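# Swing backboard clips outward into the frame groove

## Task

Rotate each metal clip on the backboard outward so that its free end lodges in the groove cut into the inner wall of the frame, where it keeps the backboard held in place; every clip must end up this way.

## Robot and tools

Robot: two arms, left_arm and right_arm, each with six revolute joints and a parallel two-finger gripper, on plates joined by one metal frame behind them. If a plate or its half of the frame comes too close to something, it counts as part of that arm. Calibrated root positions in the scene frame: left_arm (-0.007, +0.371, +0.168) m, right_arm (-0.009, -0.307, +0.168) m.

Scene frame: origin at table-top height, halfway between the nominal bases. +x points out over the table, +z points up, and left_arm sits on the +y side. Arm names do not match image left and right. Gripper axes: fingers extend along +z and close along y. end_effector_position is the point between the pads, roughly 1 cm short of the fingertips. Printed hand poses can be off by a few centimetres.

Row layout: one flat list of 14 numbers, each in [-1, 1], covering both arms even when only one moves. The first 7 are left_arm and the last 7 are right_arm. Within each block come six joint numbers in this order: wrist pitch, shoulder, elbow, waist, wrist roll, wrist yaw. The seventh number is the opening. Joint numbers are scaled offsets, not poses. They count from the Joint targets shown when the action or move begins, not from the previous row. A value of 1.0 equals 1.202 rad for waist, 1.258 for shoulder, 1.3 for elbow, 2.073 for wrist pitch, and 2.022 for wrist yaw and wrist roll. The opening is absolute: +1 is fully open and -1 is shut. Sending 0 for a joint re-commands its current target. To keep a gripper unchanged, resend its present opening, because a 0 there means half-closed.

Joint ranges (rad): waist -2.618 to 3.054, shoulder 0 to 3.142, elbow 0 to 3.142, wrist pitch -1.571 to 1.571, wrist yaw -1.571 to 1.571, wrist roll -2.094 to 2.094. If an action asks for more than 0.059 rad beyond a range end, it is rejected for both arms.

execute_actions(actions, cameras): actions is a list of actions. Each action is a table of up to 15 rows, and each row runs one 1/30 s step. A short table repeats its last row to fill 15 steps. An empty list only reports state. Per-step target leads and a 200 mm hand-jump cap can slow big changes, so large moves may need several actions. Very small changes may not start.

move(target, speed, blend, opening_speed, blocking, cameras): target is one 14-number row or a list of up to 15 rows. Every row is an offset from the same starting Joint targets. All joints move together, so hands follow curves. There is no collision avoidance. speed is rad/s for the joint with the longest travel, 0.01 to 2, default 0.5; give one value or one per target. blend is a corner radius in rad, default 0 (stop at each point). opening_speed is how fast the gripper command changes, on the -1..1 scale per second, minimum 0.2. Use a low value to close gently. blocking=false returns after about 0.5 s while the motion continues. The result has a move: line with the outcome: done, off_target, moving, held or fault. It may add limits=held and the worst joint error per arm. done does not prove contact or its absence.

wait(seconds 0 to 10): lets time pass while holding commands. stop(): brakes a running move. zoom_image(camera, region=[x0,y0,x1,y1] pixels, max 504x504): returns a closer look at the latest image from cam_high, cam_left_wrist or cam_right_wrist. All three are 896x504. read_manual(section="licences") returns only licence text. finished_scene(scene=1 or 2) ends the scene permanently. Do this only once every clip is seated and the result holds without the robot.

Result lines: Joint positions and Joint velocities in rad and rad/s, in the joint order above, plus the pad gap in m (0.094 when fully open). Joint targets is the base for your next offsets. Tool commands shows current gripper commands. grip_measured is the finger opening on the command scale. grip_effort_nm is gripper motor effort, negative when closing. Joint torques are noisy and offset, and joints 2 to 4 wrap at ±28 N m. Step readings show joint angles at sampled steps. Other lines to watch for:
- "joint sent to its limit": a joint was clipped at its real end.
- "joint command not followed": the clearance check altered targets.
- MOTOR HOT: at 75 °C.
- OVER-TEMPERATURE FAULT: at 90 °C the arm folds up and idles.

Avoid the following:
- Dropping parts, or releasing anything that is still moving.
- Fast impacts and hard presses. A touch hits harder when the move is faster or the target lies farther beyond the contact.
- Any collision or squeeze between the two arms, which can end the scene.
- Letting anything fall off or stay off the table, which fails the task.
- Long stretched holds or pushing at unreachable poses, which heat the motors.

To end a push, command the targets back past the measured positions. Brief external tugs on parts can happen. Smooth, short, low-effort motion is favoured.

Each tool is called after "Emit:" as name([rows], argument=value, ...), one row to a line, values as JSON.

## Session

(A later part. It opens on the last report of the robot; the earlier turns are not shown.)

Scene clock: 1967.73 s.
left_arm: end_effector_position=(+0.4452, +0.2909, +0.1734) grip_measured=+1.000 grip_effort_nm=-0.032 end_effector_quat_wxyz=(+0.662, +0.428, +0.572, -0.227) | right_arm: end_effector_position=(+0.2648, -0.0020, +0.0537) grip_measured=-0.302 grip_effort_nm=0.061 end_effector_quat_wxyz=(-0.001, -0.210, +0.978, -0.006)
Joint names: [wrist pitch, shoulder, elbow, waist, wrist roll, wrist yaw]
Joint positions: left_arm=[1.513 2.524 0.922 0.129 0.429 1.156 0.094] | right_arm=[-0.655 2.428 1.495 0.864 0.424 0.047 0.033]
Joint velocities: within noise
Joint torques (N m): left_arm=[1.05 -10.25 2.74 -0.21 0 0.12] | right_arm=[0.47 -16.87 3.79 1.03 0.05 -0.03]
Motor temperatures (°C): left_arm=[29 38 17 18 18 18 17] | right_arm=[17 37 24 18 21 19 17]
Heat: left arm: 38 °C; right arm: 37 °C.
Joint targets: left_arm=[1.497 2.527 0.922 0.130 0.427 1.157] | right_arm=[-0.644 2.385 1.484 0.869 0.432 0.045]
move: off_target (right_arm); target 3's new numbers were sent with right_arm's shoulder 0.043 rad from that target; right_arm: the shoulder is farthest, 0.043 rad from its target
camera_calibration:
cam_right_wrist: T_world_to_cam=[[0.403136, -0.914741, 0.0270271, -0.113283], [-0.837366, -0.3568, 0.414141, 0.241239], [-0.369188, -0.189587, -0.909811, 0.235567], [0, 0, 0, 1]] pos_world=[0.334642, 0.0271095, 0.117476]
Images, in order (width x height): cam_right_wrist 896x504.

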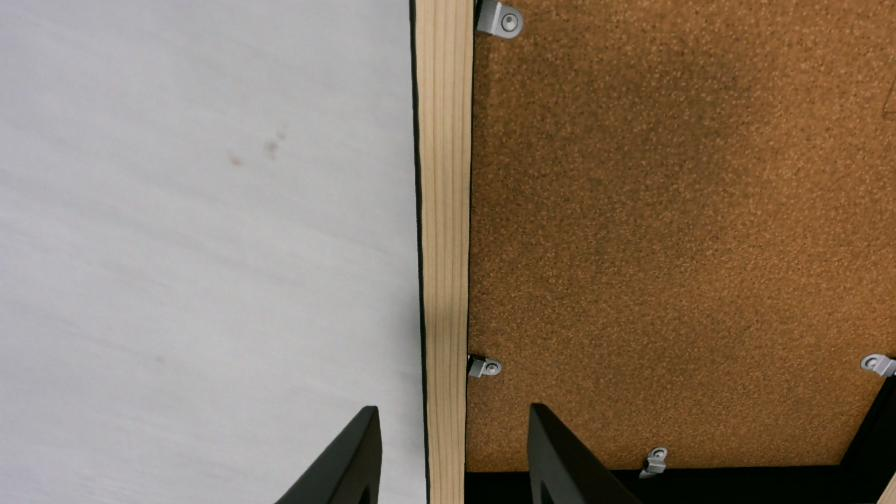

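Emit:
move(target=[0,0,0,0,0,0,1,0.0473,0.1097,-0.0038,-0.0158,0,0,-0.3], speed=0.15, cameras=["cam_right_wrist"])

Emit:
zoom_image(camera="cam_right_wrist", region=[400, 384, 560, 504])

Scene clock: 1988.87 s.
left_arm: end_effector_position=(+0.4452, +0.2909, +0.1734) grip_measured=+1.000 grip_effort_nm=-0.032 end_effector_quat_wxyz=(+0.662, +0.428, +0.572, -0.227) | right_arm: end_effector_position=(+0.2670, -0.0016, +0.0211) grip_measured=-0.302 grip_effort_nm=0.061 end_effector_quat_wxyz=(+0.004, -0.206, +0.978, -0.003)
Joint names: [wrist pitch, shoulder, elbow, waist, wrist roll, wrist yaw]
Joint positions: left_arm=[1.513 2.524 0.922 0.129 0.429 1.156 0.094] | right_arm=[-0.558 2.508 1.489 0.857 0.425 0.047 0.033]
Joint velocities: within noise
Joint torques (N m): left_arm=[1.04 -10.22 2.71 -0.21 0.04 0.09] | right_arm=[0.49 -11.55 3.54 -0.09 0.03 -0.04]
Motor temperatures (°C): left_arm=[29 38 17 18 18 18 17] | right_arm=[17 41 23 18 21 19 17]
Heat: left arm: 38 °C; right arm: 41 °C.
Joint targets: left_arm=[1.497 2.527 0.922 0.130 0.427 1.157] | right_arm=[-0.546 2.523 1.480 0.850 0.432 0.045]
move: done
camera_calibration:
cam_right_wrist: T_world_to_cam=[[0.395929, -0.918007, 0.0224396, -0.110936], [-0.843015, -0.35368, 0.40526, 0.258403], [-0.364095, -0.179371, -0.913926, 0.20553], [0, 0, 0, 1]] pos_world=[0.336593, 0.0264182, 0.0856081]
Images, in order (width x height): cam_right_wrist 896x504.

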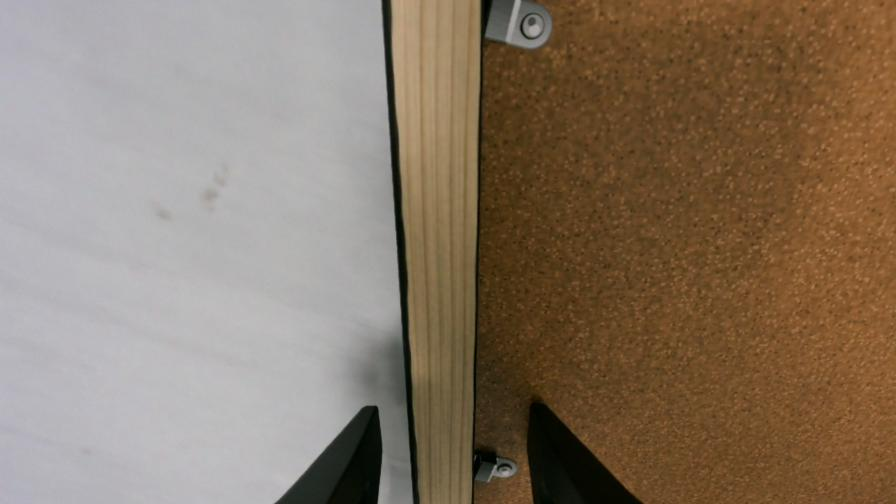

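Scaled by 3.150.

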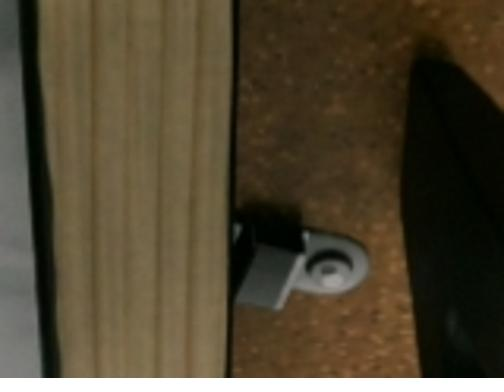

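Emit:
move(target=[0,0,0,0,0,0,1,0,0,0,0,0,0,-0.74], opening_speed=0.4, cameras=["cam_right_wrist"])

Emit:
zoom_image(camera="cam_right_wrist", region=[400, 384, 560, 504])

Scene clock: 1993.87 s.
left_arm: end_effector_position=(+0.4452, +0.2909, +0.1734) grip_measured=+1.000 grip_effort_nm=-0.022 end_effector_quat_wxyz=(+0.662, +0.428, +0.572, -0.227) | right_arm: end_effector_position=(+0.2663, +0.0004, +0.0211) grip_measured=-0.736 grip_effort_nm=-0.276 end_effector_quat_wxyz=(+0.002, -0.206, +0.979, +0.003)
Joint names: [wrist pitch, shoulder, elbow, waist, wrist roll, wrist yaw]
Joint positions: left_arm=[1.513 2.524 0.922 0.129 0.429 1.156 0.094] | right_arm=[-0.554 2.508 1.489 0.857 0.426 0.037 0.012]
Joint velocities: within noise
Joint torques (N m): left_arm=[1.01 -10.29 2.8 -0.14 -0.01 0.08] | right_arm=[0.47 -11.54 3.59 -0.05 0.01 0.07]
Motor temperatures (°C): left_arm=[29 38 17 18 18 18 17] | right_arm=[17 39 23 18 21 19 17]
Heat: left arm: 38 °C; right arm: 39 °C.
Joint targets: left_arm=[1.497 2.527 0.922 0.130 0.427 1.157] | right_arm=[-0.546 2.523 1.480 0.850 0.432 0.045]
move: done
camera_calibration:
cam_right_wrist: T_world_to_cam=[[0.39486, -0.918671, 0.0113254, -0.108313], [-0.841482, -0.35668, 0.405817, 0.258126], [-0.368773, -0.169771, -0.913884, 0.206884], [0, 0, 0, 1]] pos_world=[0.33627, 0.0276875, 0.085543]
Images, in order (width x height): cam_right_wrist 896x504.

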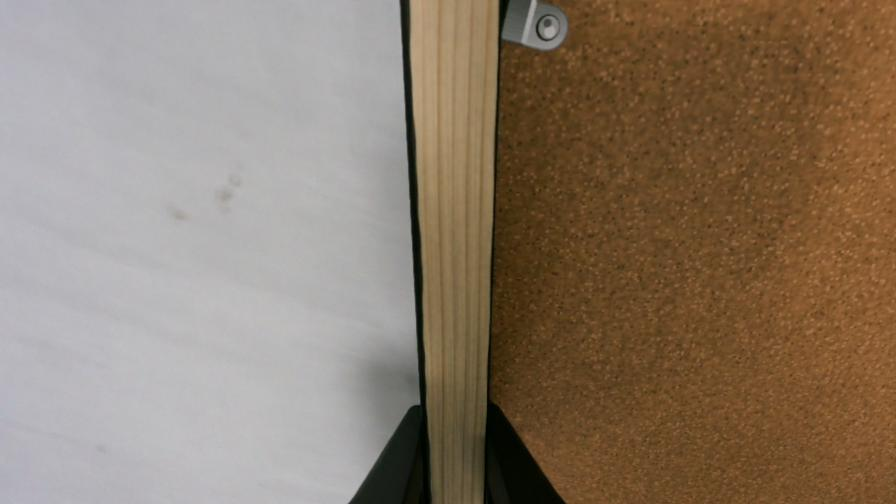

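Scaled by 3.150.

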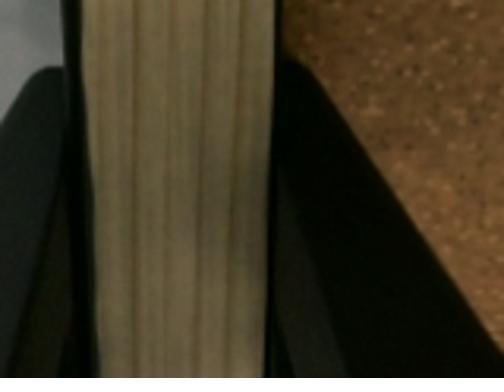

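Emit:
move([
  [0,0,0,0,0,0,1,0,0,0,0,0,0,-0.4],
  [0,0,0,0,0,0,1,-0.0600,-0.120,0,0,0,0,-0.4],
  [0,0,0,0,0,0,1,-0.016,-0.155,-0.0985,0.0404,0.0163,0,-0.4],
], speed=0.5, opening_speed=1, cameras=["cam_right_wrist"])

Emit:
zoom_image(camera="cam_right_wrist", region=[440, 250, 540, 350])

Emit:
zoom_image(camera="cam_right_wrist", region=[640, 375, 710, 435])

Scene clock: 2002.17 s.
left_arm: end_effector_position=(+0.4452, +0.2909, +0.1734) grip_measured=+1.000 grip_effort_nm=-0.022 end_effector_quat_wxyz=(+0.662, +0.428, +0.572, -0.227) | right_arm: end_effector_position=(+0.2362, -0.0132, +0.0515) grip_measured=-0.402 grip_effort_nm=0.066 end_effector_quat_wxyz=(-0.008, -0.210, +0.978, -0.006)
Joint names: [wrist pitch, shoulder, elbow, waist, wrist roll, wrist yaw]
Joint positions: left_arm=[1.513 2.524 0.922 0.129 0.429 1.156 0.094] | right_arm=[-0.59 2.366 1.356 0.896 0.457 0.038 0.028]
Joint velocities: within noise
Joint torques (N m): left_arm=[1.08 -10.4 2.67 -0.09 -0.01 0.1] | right_arm=[0.45 -15.66 3.95 0.81 0.02 0.06]
Motor temperatures (°C): left_arm=[29 38 17 18 18 18 17] | right_arm=[17 38 23 18 21 19 17]
Heat: left arm: 38 °C; right arm: 38 °C.
Joint targets: left_arm=[1.497 2.527 0.922 0.130 0.427 1.157] | right_arm=[-0.579 2.328 1.352 0.899 0.465 0.045]
move: off_target (right_arm); right_arm: the shoulder is farthest, 0.038 rad from its target
camera_calibration:
cam_right_wrist: T_world_to_cam=[[0.403121, -0.914828, 0.0241546, -0.11177], [-0.831542, -0.355144, 0.427095, 0.21221], [-0.38214, -0.192256, -0.903884, 0.223571], [0, 0, 0, 1]] pos_world=[0.306954, 0.0160974, 0.114148]
Images, in order (width x height): cam_right_wrist 896x504.

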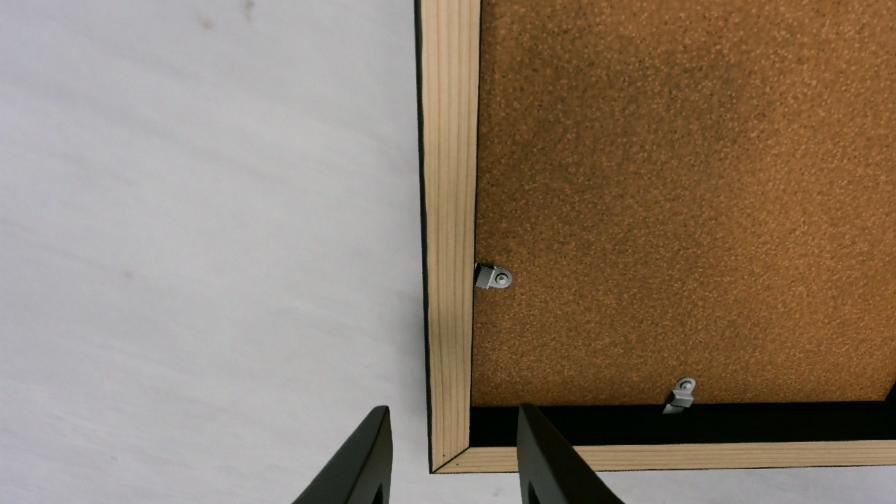

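Scaled by 5.040.

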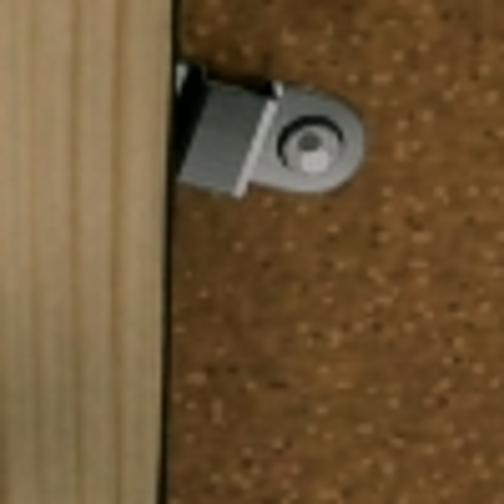

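Scaled by 7.200.

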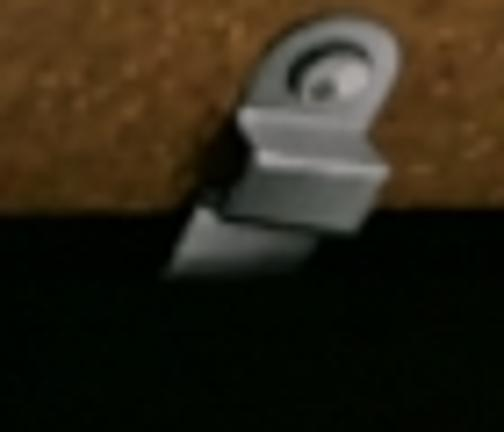

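Emit:
zoom_image(camera="cam_right_wrist", region=[470, 255, 520, 300])

Scaled by 10.080.

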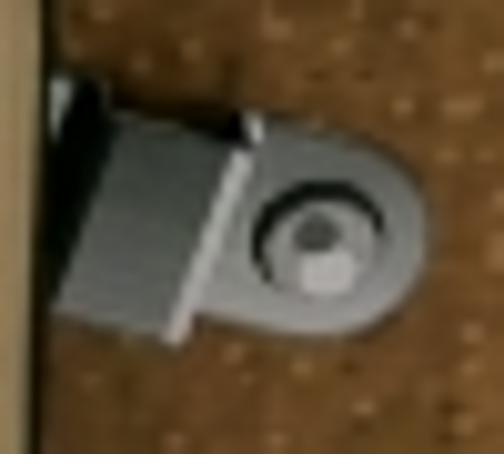

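Emit:
move([
  [0,0,0,0,0,0,1,-0.0232,0.0811,0.11,-0.0395,-0.0267,0,-0.3],
  [0,0,0,0,0,0,1,0.0188,0.1502,0.11,-0.0395,-0.0267,0,-0.3],
], speed=[0.4,0.15], cameras=["cam_right_wrist"])

Emit:
zoom_image(camera="cam_right_wrist", region=[400, 384, 560, 504])

Scene clock: 2037.97 s.
left_arm: end_effector_position=(+0.4452, +0.2909, +0.1734) grip_measured=+1.000 grip_effort_nm=-0.027 end_effector_quat_wxyz=(+0.662, +0.428, +0.572, -0.227) | right_arm: end_effector_position=(+0.2643, -0.0049, +0.0211) grip_measured=-0.302 grip_effort_nm=0.066 end_effector_quat_wxyz=(-0.002, -0.208, +0.978, -0.001)
Joint names: [wrist pitch, shoulder, elbow, waist, wrist roll, wrist yaw]
Joint positions: left_arm=[1.513 2.524 0.922 0.129 0.429 1.156 0.094] | right_arm=[-0.556 2.501 1.474 0.853 0.418 0.038 0.033]
Joint velocities: within noise
Joint torques (N m): left_arm=[1.04 -10.25 2.81 -0.09 0.01 0.07] | right_arm=[0.52 -11.36 5.74 0.44 -0.11 0.05]
Motor temperatures (°C): left_arm=[29 38 17 18 18 18 17] | right_arm=[17 41 23 18 21 19 17]
Heat: left arm: 38 °C; right arm: 41 °C.
Joint targets: left_arm=[1.497 2.527 0.922 0.130 0.427 1.157] | right_arm=[-0.540 2.518 1.495 0.851 0.411 0.045]
move: done
camera_calibration:
cam_right_wrist: T_world_to_cam=[[0.398838, -0.916873, 0.0165167, -0.113512], [-0.837224, -0.356724, 0.414491, 0.253223], [-0.374144, -0.179143, -0.909903, 0.206459], [0, 0, 0, 1]] pos_world=[0.334523, 0.0232401, 0.0847734]
Images, in order (width x height): cam_right_wrist 896x504.

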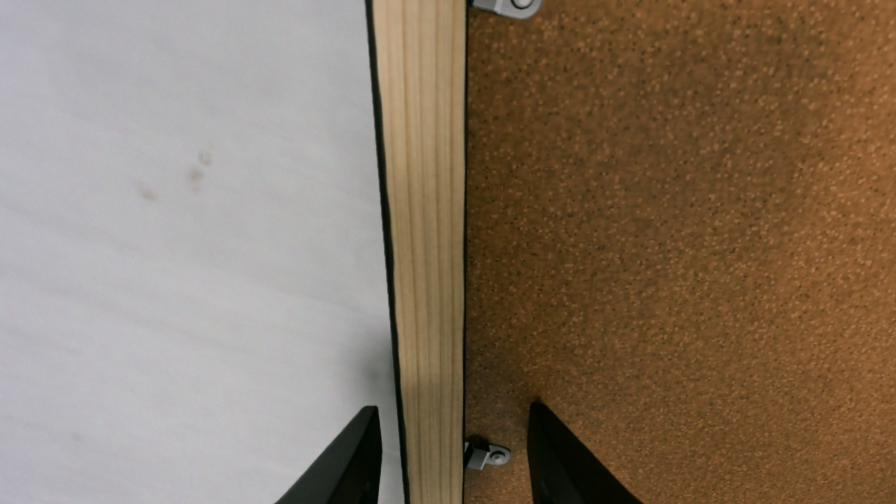

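Scaled by 3.150.

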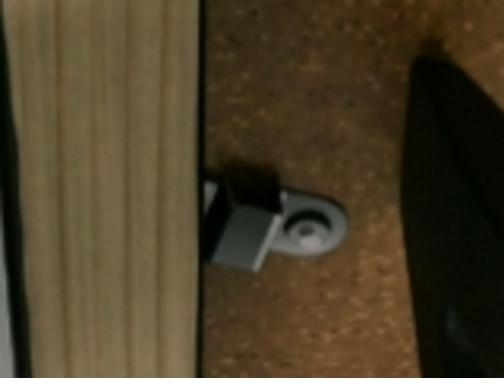

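Emit:
move(target=[0,0,0,0,0,0,1,0,0.004,0.0097,0.0166,0.004,0,-0.3], speed=0.1, cameras=["cam_right_wrist"])

Emit:
zoom_image(camera="cam_right_wrist", region=[400, 384, 560, 504])

Scene clock: 2047.23 s.
left_arm: end_effector_position=(+0.4452, +0.2909, +0.1734) grip_measured=+1.000 grip_effort_nm=-0.022 end_effector_quat_wxyz=(+0.662, +0.428, +0.572, -0.227) | right_arm: end_effector_position=(+0.2638, +0.0008, +0.0214) grip_measured=-0.302 grip_effort_nm=0.066 end_effector_quat_wxyz=(+0.002, -0.213, +0.977, +0.002)
Joint names: [wrist pitch, shoulder, elbow, waist, wrist roll, wrist yaw]
Joint positions: left_arm=[1.513 2.524 0.922 0.129 0.429 1.156 0.094] | right_arm=[-0.552 2.505 1.483 0.863 0.418 0.038 0.033]
Joint velocities: within noise
Joint torques (N m): left_arm=[1.07 -10.36 2.84 -0.06 0.02 0.1] | right_arm=[0.51 -11.3 6.01 1.33 -0.02 0.05]
Motor temperatures (°C): left_arm=[29 38 17 18 18 18 17] | right_arm=[17 40 23 18 21 19 17]
Heat: left arm: 38 °C; right arm: 40 °C.
Joint targets: left_arm=[1.497 2.527 0.922 0.130 0.427 1.157] | right_arm=[-0.540 2.523 1.507 0.871 0.419 0.045]
move: done
camera_calibration:
cam_right_wrist: T_world_to_cam=[[0.407818, -0.912978, 0.0125006, -0.11033], [-0.836374, -0.368038, 0.406234, 0.254708], [-0.366282, -0.176125, -0.913684, 0.205613], [0, 0, 0, 1]] pos_world=[0.333337, 0.029227, 0.0857732]
Images, in order (width x height): cam_right_wrist 896x504.

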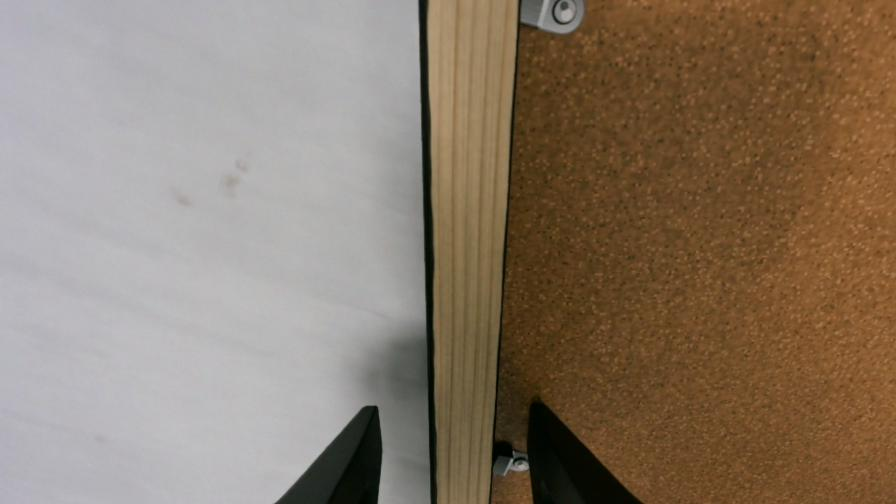

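Scaled by 3.150.

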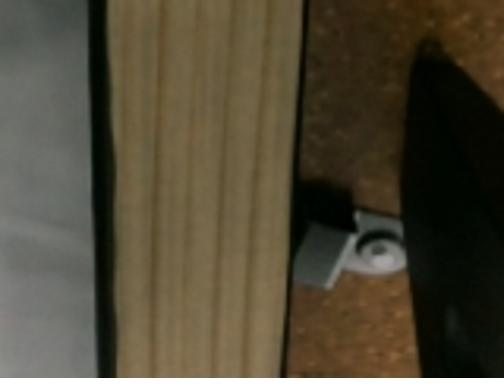

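Emit:
move([
  [0,0,0,0,0,0,1,0,0,0,0,0,0,-0.74],
  [0,0,0,0,0,0,1,0,0,0,0,0,0,-0.4],
  [0,0,0,0,0,0,1,-0.0600,-0.120,0,0,0,0,-0.4],
  [0,0,0,0,0,0,1,-0.02,-0.155,-0.12,0.02,0.0,0,-0.4],
], speed=0.5, opening_speed=0.5, cameras=["cam_right_wrist"])

Emit:
zoom_image(camera="cam_right_wrist", region=[460, 240, 540, 320])

Scene clock: 2057.63 s.
left_arm: end_effector_position=(+0.4452, +0.2909, +0.1734) grip_measured=+1.000 grip_effort_nm=-0.022 end_effector_quat_wxyz=(+0.662, +0.428, +0.572, -0.227) | right_arm: end_effector_position=(+0.2380, -0.0157, +0.0515) grip_measured=-0.402 grip_effort_nm=0.066 end_effector_quat_wxyz=(-0.008, -0.225, +0.974, -0.008)
Joint names: [wrist pitch, shoulder, elbow, waist, wrist roll, wrist yaw]
Joint positions: left_arm=[1.513 2.524 0.922 0.129 0.429 1.156 0.094] | right_arm=[-0.593 2.366 1.355 0.89 0.419 0.042 0.028]
Joint velocities: within noise
Joint torques (N m): left_arm=[1.07 -10.28 2.78 -0.17 -0.01 0.1] | right_arm=[0.46 -15.72 3.99 1.01 -0.05 0.02]
Motor temperatures (°C): left_arm=[29 38 17 18 18 18 17] | right_arm=[17 38 24 18 21 19 17]
Heat: left arm: 38 °C; right arm: 38 °C.
Joint targets: left_arm=[1.497 2.527 0.922 0.130 0.427 1.157] | right_arm=[-0.581 2.327 1.351 0.895 0.419 0.045]
move: off_target (right_arm); right_arm: the shoulder is farthest, 0.038 rad from its target
camera_calibration:
cam_right_wrist: T_world_to_cam=[[0.432029, -0.901422, 0.0280963, -0.121682], [-0.820008, -0.37966, 0.428305, 0.209637], [-0.375416, -0.208079, -0.903198, 0.221894], [0, 0, 0, 1]] pos_world=[0.307776, 0.0160755, 0.114044]
Images, in order (width x height): cam_right_wrist 896x504.

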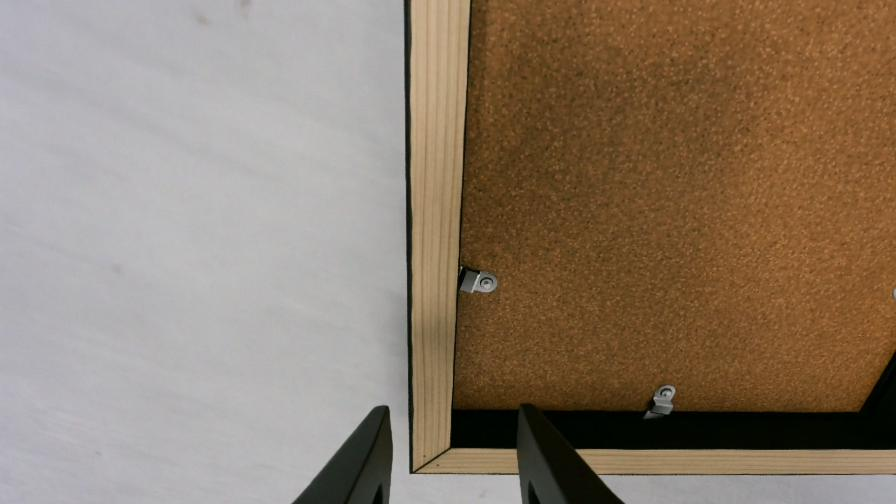

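Scaled by 6.300.

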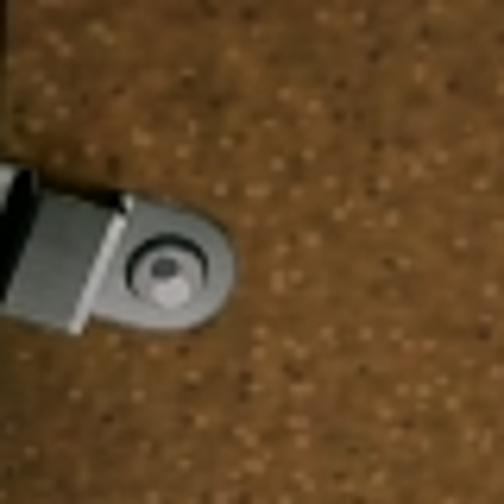

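Emit:
move([
  [0,0,0,0,0,0,1,-0.0217,0.0819,0.1146,-0.0308,0,0,-0.3],
  [0,0,0,0,0,0,1,0.0217,0.1534,0.1146,-0.0308,0,0,-0.3],
], speed=[0.4,0.15], cameras=["cam_right_wrist"])

Emit:
zoom_image(camera="cam_right_wrist", region=[400, 384, 560, 504])

Scene clock: 2082.83 s.
left_arm: end_effector_position=(+0.4452, +0.2909, +0.1734) grip_measured=+1.000 grip_effort_nm=-0.032 end_effector_quat_wxyz=(+0.662, +0.428, +0.572, -0.227) | right_arm: end_effector_position=(+0.2642, -0.0010, +0.0212) grip_measured=-0.302 grip_effort_nm=0.066 end_effector_quat_wxyz=(+0.002, -0.211, +0.977, +0.000)
Joint names: [wrist pitch, shoulder, elbow, waist, wrist roll, wrist yaw]
Joint positions: left_arm=[1.513 2.524 0.922 0.129 0.429 1.156 0.094] | right_arm=[-0.552 2.504 1.48 0.861 0.419 0.042 0.033]
Joint velocities: within noise
Joint torques (N m): left_arm=[1.03 -10.28 2.71 -0.34 0.02 0.13] | right_arm=[0.53 -11.38 5.68 0.29 -0.05 0.01]
Motor temperatures (°C): left_arm=[29 38 17 18 18 18 17] | right_arm=[17 42 23 18 21 19 17]
Heat: left arm: 38 °C; right arm: 42 °C.
Joint targets: left_arm=[1.497 2.527 0.922 0.130 0.427 1.157] | right_arm=[-0.536 2.520 1.500 0.858 0.419 0.045]
move: done
camera_calibration:
cam_right_wrist: T_world_to_cam=[[0.404727, -0.914281, 0.016926, -0.111387], [-0.83812, -0.363483, 0.406736, 0.254862], [-0.365719, -0.178803, -0.913389, 0.205149], [0, 0, 0, 1]] pos_world=[0.333713, 0.0274802, 0.0856044]
Images, in order (width x height): cam_right_wrist 896x504.

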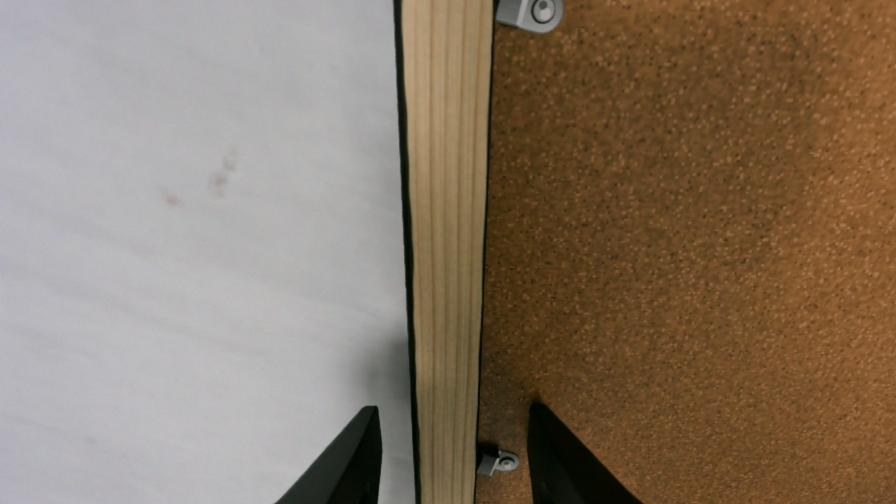

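Scaled by 3.150.

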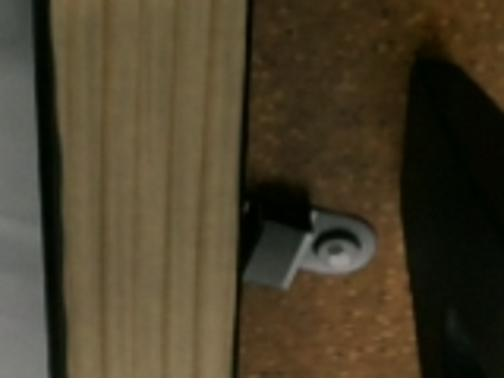

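Emit:
move(target=[0,0,0,0,0,0,1,-0.0154,0,0,0.0150,0,0,-0.3], speed=0.1, cameras=["cam_right_wrist"])

Emit:
zoom_image(camera="cam_right_wrist", region=[400, 384, 560, 504])

Scene clock: 2089.07 s.
left_arm: end_effector_position=(+0.4452, +0.2909, +0.1734) grip_measured=+1.000 grip_effort_nm=-0.022 end_effector_quat_wxyz=(+0.662, +0.428, +0.572, -0.227) | right_arm: end_effector_position=(+0.2611, -0.0004, +0.0214) grip_measured=-0.302 grip_effort_nm=0.061 end_effector_quat_wxyz=(+0.000, -0.214, +0.977, -0.002)
Joint names: [wrist pitch, shoulder, elbow, waist, wrist roll, wrist yaw]
Joint positions: left_arm=[1.513 2.524 0.922 0.129 0.429 1.156 0.094] | right_arm=[-0.559 2.504 1.48 0.868 0.419 0.042 0.033]
Joint velocities: within noise
Joint torques (N m): left_arm=[1.05 -10.3 2.8 -0.09 0 0.1] | right_arm=[0.28 -11.32 5.64 1.4 -0.04 0.02]
Motor temperatures (°C): left_arm=[29 38 17 18 18 18 17] | right_arm=[17 39 23 18 21 19 17]
Heat: left arm: 38 °C; right arm: 39 °C.
Joint targets: left_arm=[1.497 2.527 0.922 0.130 0.427 1.157] | right_arm=[-0.568 2.520 1.500 0.877 0.419 0.045]
move: done
camera_calibration:
cam_right_wrist: T_world_to_cam=[[0.410946, -0.91145, 0.019566, -0.11132], [-0.833994, -0.367182, 0.411864, 0.251306], [-0.368209, -0.185572, -0.911035, 0.204837], [0, 0, 0, 1]] pos_world=[0.330757, 0.0288248, 0.085288]
Images, in order (width x height): cam_right_wrist 896x504.

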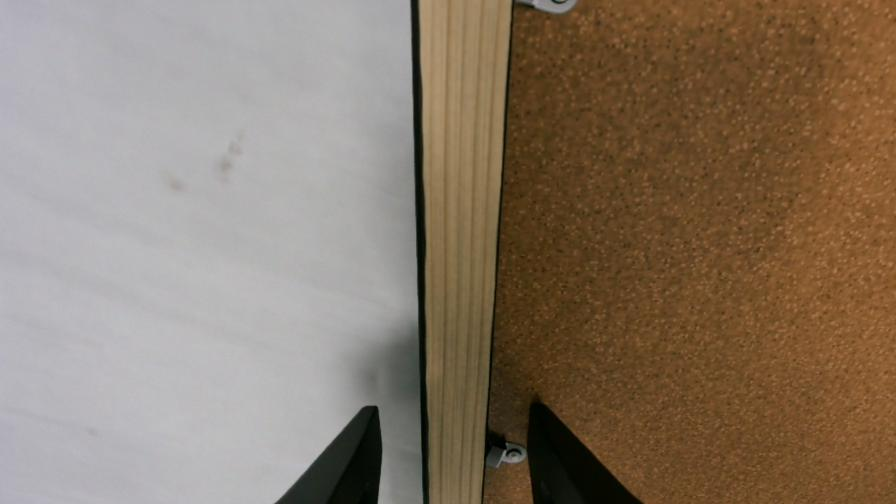

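Scaled by 3.150.

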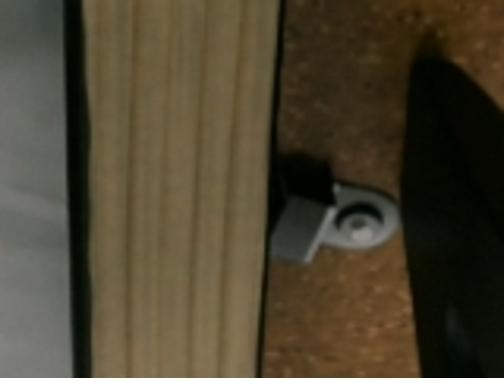

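Emit:
move([
  [0,0,0,0,0,0,1,0,0,0,0,0,0,-0.74],
  [0,0,0,0,0,0,1,0,0,0,0,0,0,-0.4],
  [0,0,0,0,0,0,1,-0.0600,-0.120,0,0,0,0,-0.4],
  [0,0,0,0,0,0,1,-0.02,-0.155,-0.12,0.02,0.0,0,-0.4],
], speed=0.5, opening_speed=0.5, cameras=["cam_right_wrist"])

Emit:
zoom_image(camera="cam_right_wrist", region=[440, 240, 520, 320])

Scene clock: 2099.70 s.
left_arm: end_effector_position=(+0.4452, +0.2909, +0.1734) grip_measured=+1.000 grip_effort_nm=-0.017 end_effector_quat_wxyz=(+0.662, +0.428, +0.572, -0.227) | right_arm: end_effector_position=(+0.2310, -0.0222, +0.0514) grip_measured=-0.402 grip_effort_nm=0.061 end_effector_quat_wxyz=(-0.020, -0.228, +0.973, -0.019)
Joint names: [wrist pitch, shoulder, elbow, waist, wrist roll, wrist yaw]
Joint positions: left_arm=[1.513 2.524 0.922 0.129 0.429 1.156 0.094] | right_arm=[-0.621 2.364 1.348 0.895 0.42 0.045 0.028]
Joint velocities: within noise
Joint torques (N m): left_arm=[1.07 -10.25 2.88 -0.1 -0.01 0.09] | right_arm=[0.38 -15.6 3.88 1.05 -0.06 -0.03]
Motor temperatures (°C): left_arm=[29 38 17 18 18 18 17] | right_arm=[17 37 23 18 21 19 17]
Heat: left arm: 38 °C; right arm: 37 °C.
Joint targets: left_arm=[1.497 2.527 0.922 0.130 0.427 1.157] | right_arm=[-0.610 2.326 1.344 0.900 0.419 0.044]
move: off_target (right_arm); right_arm: the shoulder is farthest, 0.039 rad from its target
camera_calibration:
cam_right_wrist: T_world_to_cam=[[0.437742, -0.897979, 0.044892, -0.126589], [-0.809782, -0.372068, 0.453673, 0.197928], [-0.390686, -0.234945, -0.890037, 0.220083], [0, 0, 0, 1]] pos_world=[0.301676, 0.0116762, 0.11177]
Images, in order (width x height): cam_right_wrist 896x504.

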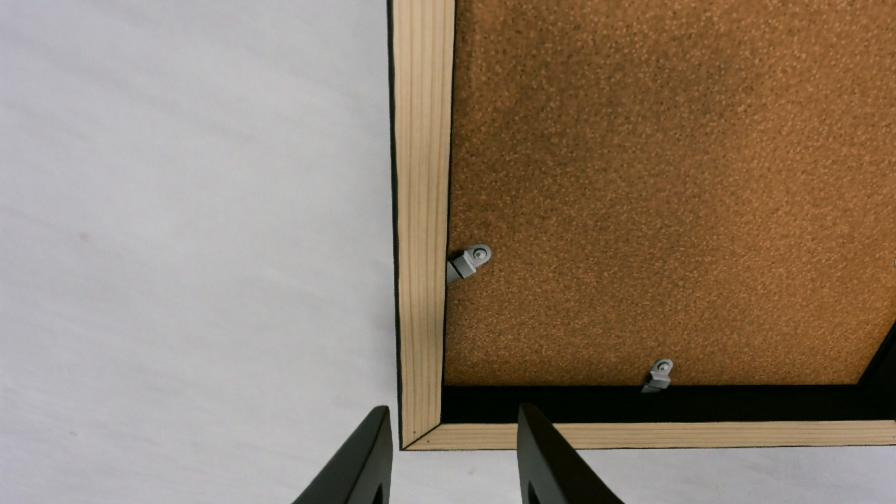

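Scaled by 6.300.

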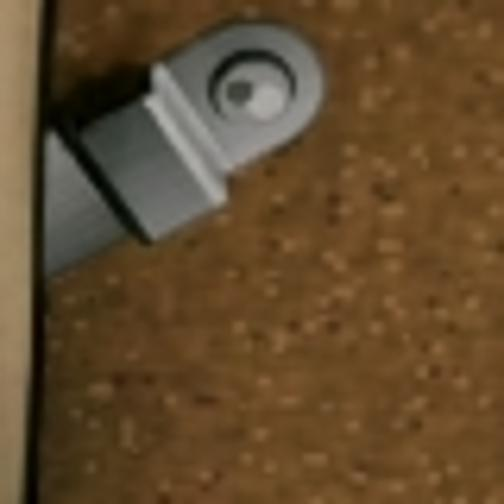

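Emit:
move([
  [0,0,0,0,0,0,1,0.0232,0.0437,0.0238,-0.0175,0.0198,0,-0.3],
  [0,0,0,0,0,0,1,0.0661,0.1097,0.0238,-0.0175,0.0198,0,-0.3],
], speed=[0.4,0.15], cameras=["cam_right_wrist"])

Emit:
zoom_image(camera="cam_right_wrist", region=[400, 344, 560, 464])

Scene clock: 2116.70 s.
left_arm: end_effector_position=(+0.4452, +0.2909, +0.1734) grip_measured=+1.000 grip_effort_nm=-0.032 end_effector_quat_wxyz=(+0.662, +0.428, +0.572, -0.227) | right_arm: end_effector_position=(+0.2415, -0.0136, +0.0205) grip_measured=-0.302 grip_effort_nm=0.056 end_effector_quat_wxyz=(+0.000, -0.207, +0.978, -0.004)
Joint names: [wrist pitch, shoulder, elbow, waist, wrist roll, wrist yaw]
Joint positions: left_arm=[1.513 2.524 0.922 0.129 0.429 1.156 0.094] | right_arm=[-0.49 2.449 1.353 0.885 0.452 0.045 0.033]
Joint velocities: within noise
Joint torques (N m): left_arm=[1.06 -10.25 2.8 -0.1 -0.01 0.11] | right_arm=[0.54 -10.82 5.6 -0.01 0.04 -0.02]
Motor temperatures (°C): left_arm=[29 38 17 18 18 18 17] | right_arm=[17 37 23 18 21 19 17]
Heat: left arm: 38 °C; right arm: 37 °C.
Joint targets: left_arm=[1.497 2.527 0.922 0.130 0.427 1.157] | right_arm=[-0.473 2.463 1.375 0.879 0.459 0.044]
move: done
camera_calibration:
cam_right_wrist: T_world_to_cam=[[0.397069, -0.917478, 0.0238779, -0.112139], [-0.840005, -0.352812, 0.412207, 0.232034], [-0.369767, -0.183732, -0.910777, 0.194801], [0, 0, 0, 1]] pos_world=[0.311468, 0.0147705, 0.084452]
Images, in order (width x height): cam_right_wrist 896x504.

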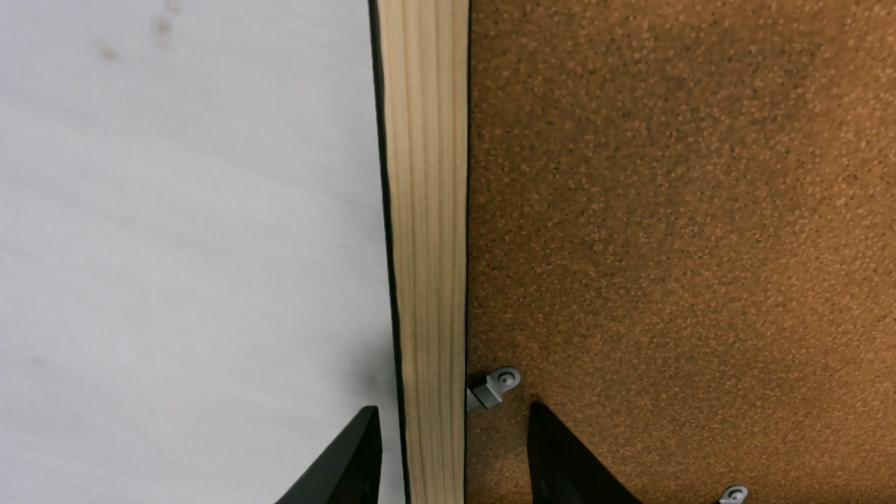

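Scaled by 3.150.

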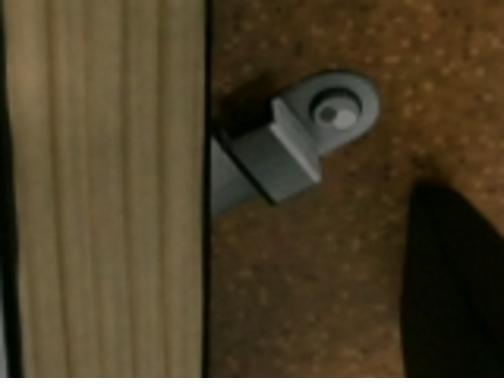

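Emit:
move(target=[0,0,0,0,0,0,1,0,0.004,0.0085,0.0175,0.003,0,-0.3], speed=0.1, cameras=["cam_right_wrist"])

Emit:
zoom_image(camera="cam_right_wrist", region=[400, 344, 560, 464])

Scene clock: 2124.27 s.
left_arm: end_effector_position=(+0.4452, +0.2909, +0.1734) grip_measured=+1.000 grip_effort_nm=-0.032 end_effector_quat_wxyz=(+0.662, +0.428, +0.572, -0.227) | right_arm: end_effector_position=(+0.2425, -0.0081, +0.0208) grip_measured=-0.302 grip_effort_nm=0.056 end_effector_quat_wxyz=(+0.005, -0.207, +0.978, +0.000)
Joint names: [wrist pitch, shoulder, elbow, waist, wrist roll, wrist yaw]
Joint positions: left_arm=[1.513 2.524 0.922 0.129 0.429 1.156 0.094] | right_arm=[-0.483 2.452 1.362 0.892 0.457 0.045 0.033]
Joint velocities: within noise
Joint torques (N m): left_arm=[1.02 -10.3 2.7 -0.2 0 0.12] | right_arm=[0.48 -10.76 5.74 1.39 0.05 -0.03]
Motor temperatures (°C): left_arm=[29 38 17 18 18 18 17] | right_arm=[17 36 24 18 21 19 17]
Heat: left arm: 38 °C; right arm: 36 °C.
Joint targets: left_arm=[1.497 2.527 0.922 0.130 0.427 1.157] | right_arm=[-0.473 2.469 1.386 0.901 0.465 0.044]
move: done
camera_calibration:
cam_right_wrist: T_world_to_cam=[[0.397843, -0.917273, 0.0181775, -0.107521], [-0.843035, -0.357684, 0.40169, 0.235636], [-0.361958, -0.175134, -0.915595, 0.19475], [0, 0, 0, 1]] pos_world=[0.311917, 0.0197641, 0.0856142]
Images, in order (width x height): cam_right_wrist 896x504.

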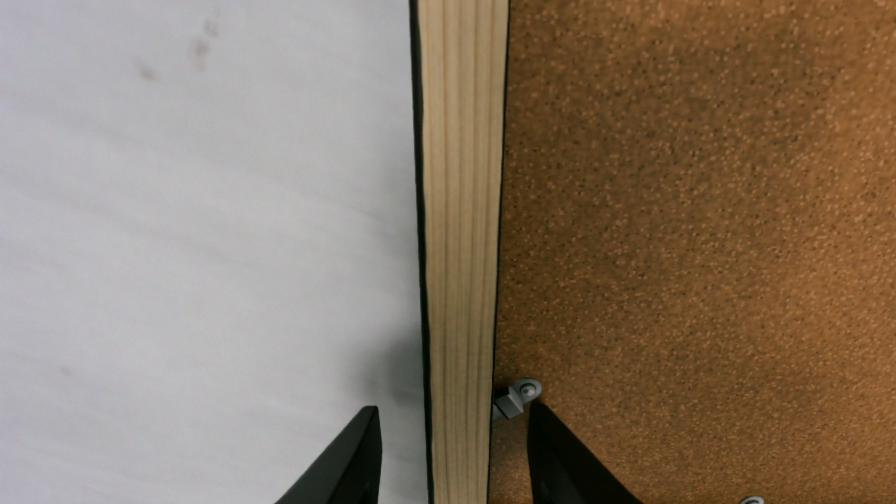

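Scaled by 3.150.

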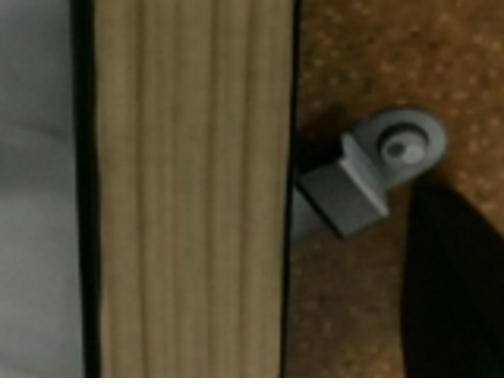

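Emit:
move(target=[0,0,0,0,0,0,1,-0.0135,0,0,0,0,0,-0.3], speed=0.1, cameras=["cam_right_wrist"])

Emit:
zoom_image(camera="cam_right_wrist", region=[400, 344, 560, 464])

Scene clock: 2128.23 s.
left_arm: end_effector_position=(+0.4452, +0.2909, +0.1734) grip_measured=+1.000 grip_effort_nm=-0.027 end_effector_quat_wxyz=(+0.662, +0.428, +0.572, -0.227) | right_arm: end_effector_position=(+0.2412, -0.0096, +0.0208) grip_measured=-0.302 grip_effort_nm=0.061 end_effector_quat_wxyz=(+0.002, -0.207, +0.978, -0.003)
Joint names: [wrist pitch, shoulder, elbow, waist, wrist roll, wrist yaw]
Joint positions: left_arm=[1.513 2.524 0.922 0.129 0.429 1.156 0.094] | right_arm=[-0.491 2.452 1.362 0.892 0.458 0.045 0.033]
Joint velocities: within noise
Joint torques (N m): left_arm=[1.04 -10.4 2.82 -0.1 -0.01 0.1] | right_arm=[0.28 -10.8 5.78 1.36 0.04 -0.02]
Motor temperatures (°C): left_arm=[29 38 17 18 18 18 17] | right_arm=[17 36 24 18 21 19 17]
Heat: left arm: 38 °C; right arm: 36 °C.
Joint targets: left_arm=[1.497 2.527 0.922 0.130 0.427 1.157] | right_arm=[-0.501 2.469 1.386 0.901 0.465 0.044]
move: done
camera_calibration:
cam_right_wrist: T_world_to_cam=[[0.397878, -0.91718, 0.0217728, -0.108498], [-0.840984, -0.355134, 0.408198, 0.233411], [-0.366658, -0.180723, -0.912634, 0.195033], [0, 0, 0, 1]] pos_world=[0.310975, 0.0186272, 0.0850782]
Images, in order (width x height): cam_right_wrist 896x504.

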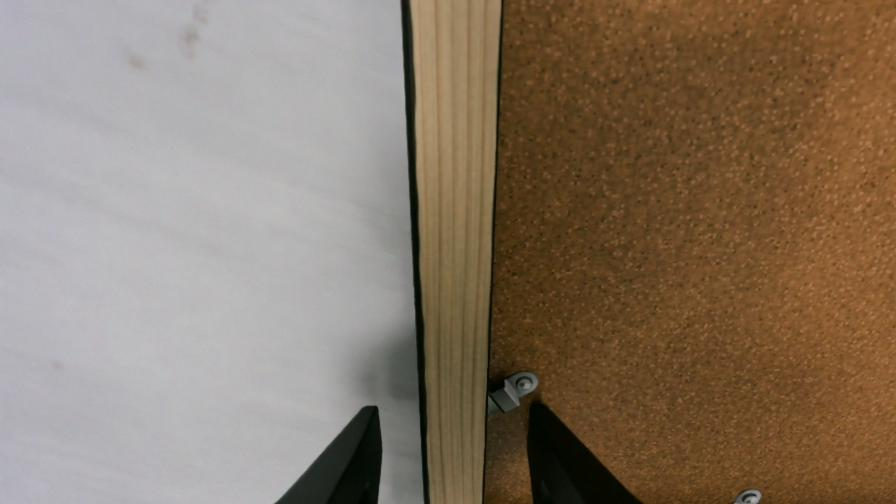

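Scaled by 3.150.

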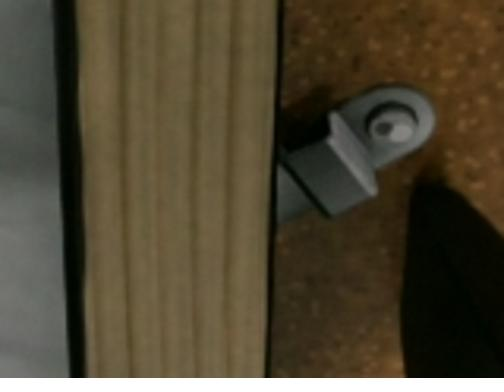

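Emit:
move(target=[0,0,0,0,0,0,1,0,0,0,0,0,0,-0.74], opening_speed=0.4, cameras=["cam_right_wrist"])

Emit:
zoom_image(camera="cam_right_wrist", region=[440, 344, 560, 434])

Scene clock: 2132.60 s.
left_arm: end_effector_position=(+0.4452, +0.2909, +0.1734) grip_measured=+1.000 grip_effort_nm=-0.022 end_effector_quat_wxyz=(+0.662, +0.428, +0.572, -0.227) | right_arm: end_effector_position=(+0.2396, -0.0106, +0.0209) grip_measured=-0.736 grip_effort_nm=-0.286 end_effector_quat_wxyz=(-0.001, -0.207, +0.978, -0.004)
Joint names: [wrist pitch, shoulder, elbow, waist, wrist roll, wrist yaw]
Joint positions: left_arm=[1.513 2.524 0.922 0.129 0.429 1.156 0.094] | right_arm=[-0.499 2.452 1.362 0.893 0.459 0.044 0.012]
Joint velocities: within noise
Joint torques (N m): left_arm=[1.03 -10.33 2.88 -0.09 -0.02 0.11] | right_arm=[0.34 -10.76 5.72 1.22 0.01 -0.01]
Motor temperatures (°C): left_arm=[29 38 17 18 18 18 17] | right_arm=[17 35 23 18 21 19 17]
Heat: left arm: 38 °C; right arm: 35 °C.
Joint targets: left_arm=[1.497 2.527 0.922 0.130 0.427 1.157] | right_arm=[-0.501 2.469 1.386 0.900 0.465 0.045]
move: done
camera_calibration:
cam_right_wrist: T_world_to_cam=[[0.397905, -0.917113, 0.0240009, -0.108781], [-0.838773, -0.353069, 0.414491, 0.231038], [-0.371661, -0.185059, -0.909737, 0.19537], [0, 0, 0, 1]] pos_world=[0.309684, 0.017963, 0.0845828]
Images, in order (width x height): cam_right_wrist 896x504.

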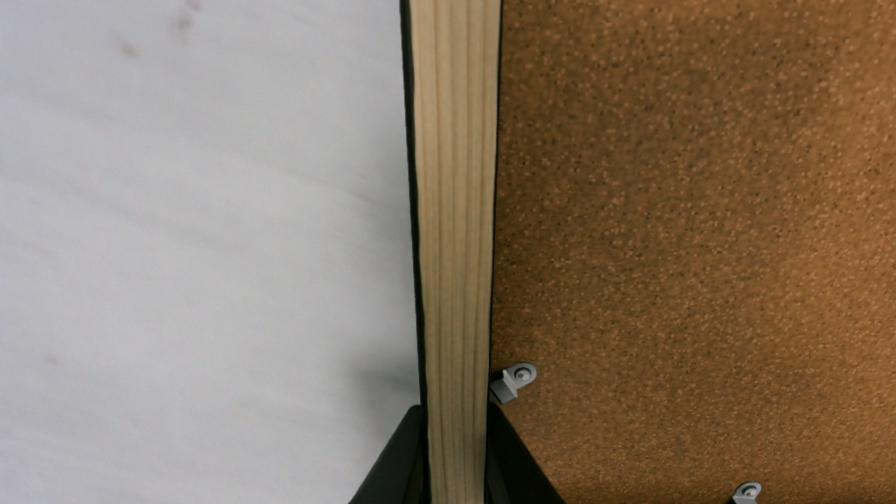

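Scaled by 4.200.

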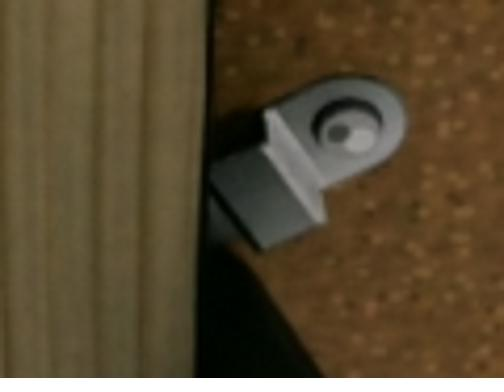

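Emit:
move([
  [0,0,0,0,0,0,1,0,0,0,0,0,0,-0.3],
  [0,0,0,0,0,0,1,0.0135,0,0,0,0,0,-0.3],
], speed=0.1, opening_speed=1, cameras=["cam_right_wrist"])

Emit:
zoom_image(camera="cam_right_wrist", region=[440, 344, 560, 434])

Scene clock: 2140.73 s.
left_arm: end_effector_position=(+0.4452, +0.2909, +0.1734) grip_measured=+1.000 grip_effort_nm=-0.032 end_effector_quat_wxyz=(+0.662, +0.428, +0.572, -0.227) | right_arm: end_effector_position=(+0.2419, -0.0078, +0.0209) grip_measured=-0.302 grip_effort_nm=0.061 end_effector_quat_wxyz=(+0.005, -0.207, +0.978, +0.000)
Joint names: [wrist pitch, shoulder, elbow, waist, wrist roll, wrist yaw]
Joint positions: left_arm=[1.513 2.524 0.922 0.129 0.429 1.156 0.094] | right_arm=[-0.484 2.452 1.362 0.893 0.459 0.044 0.033]
Joint velocities: within noise
Joint torques (N m): left_arm=[1.03 -10.21 2.86 -0.24 0 0.16] | right_arm=[0.48 -10.8 5.74 1.2 0.03 -0.01]
Motor temperatures (°C): left_arm=[29 38 17 18 18 18 17] | right_arm=[17 35 23 18 21 19 17]
Heat: left arm: 38 °C; right arm: 35 °C.
Joint targets: left_arm=[1.497 2.527 0.922 0.130 0.427 1.157] | right_arm=[-0.473 2.469 1.386 0.900 0.465 0.045]
move: done
camera_calibration:
cam_right_wrist: T_world_to_cam=[[0.397201, -0.917565, 0.0174714, -0.106856], [-0.842757, -0.357149, 0.402746, 0.235125], [-0.363306, -0.174695, -0.915145, 0.194909], [0, 0, 0, 1]] pos_world=[0.311409, 0.0199775, 0.0855415]
Images, in order (width x height): cam_right_wrist 896x504.

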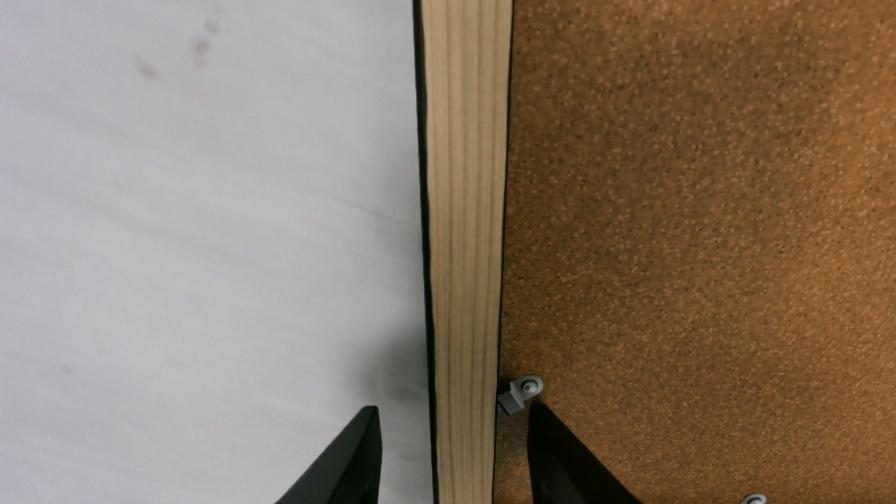

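Scaled by 4.200.

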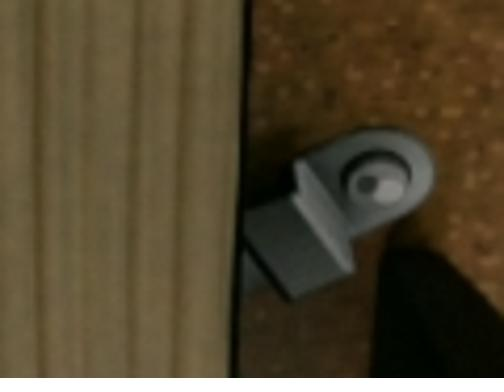

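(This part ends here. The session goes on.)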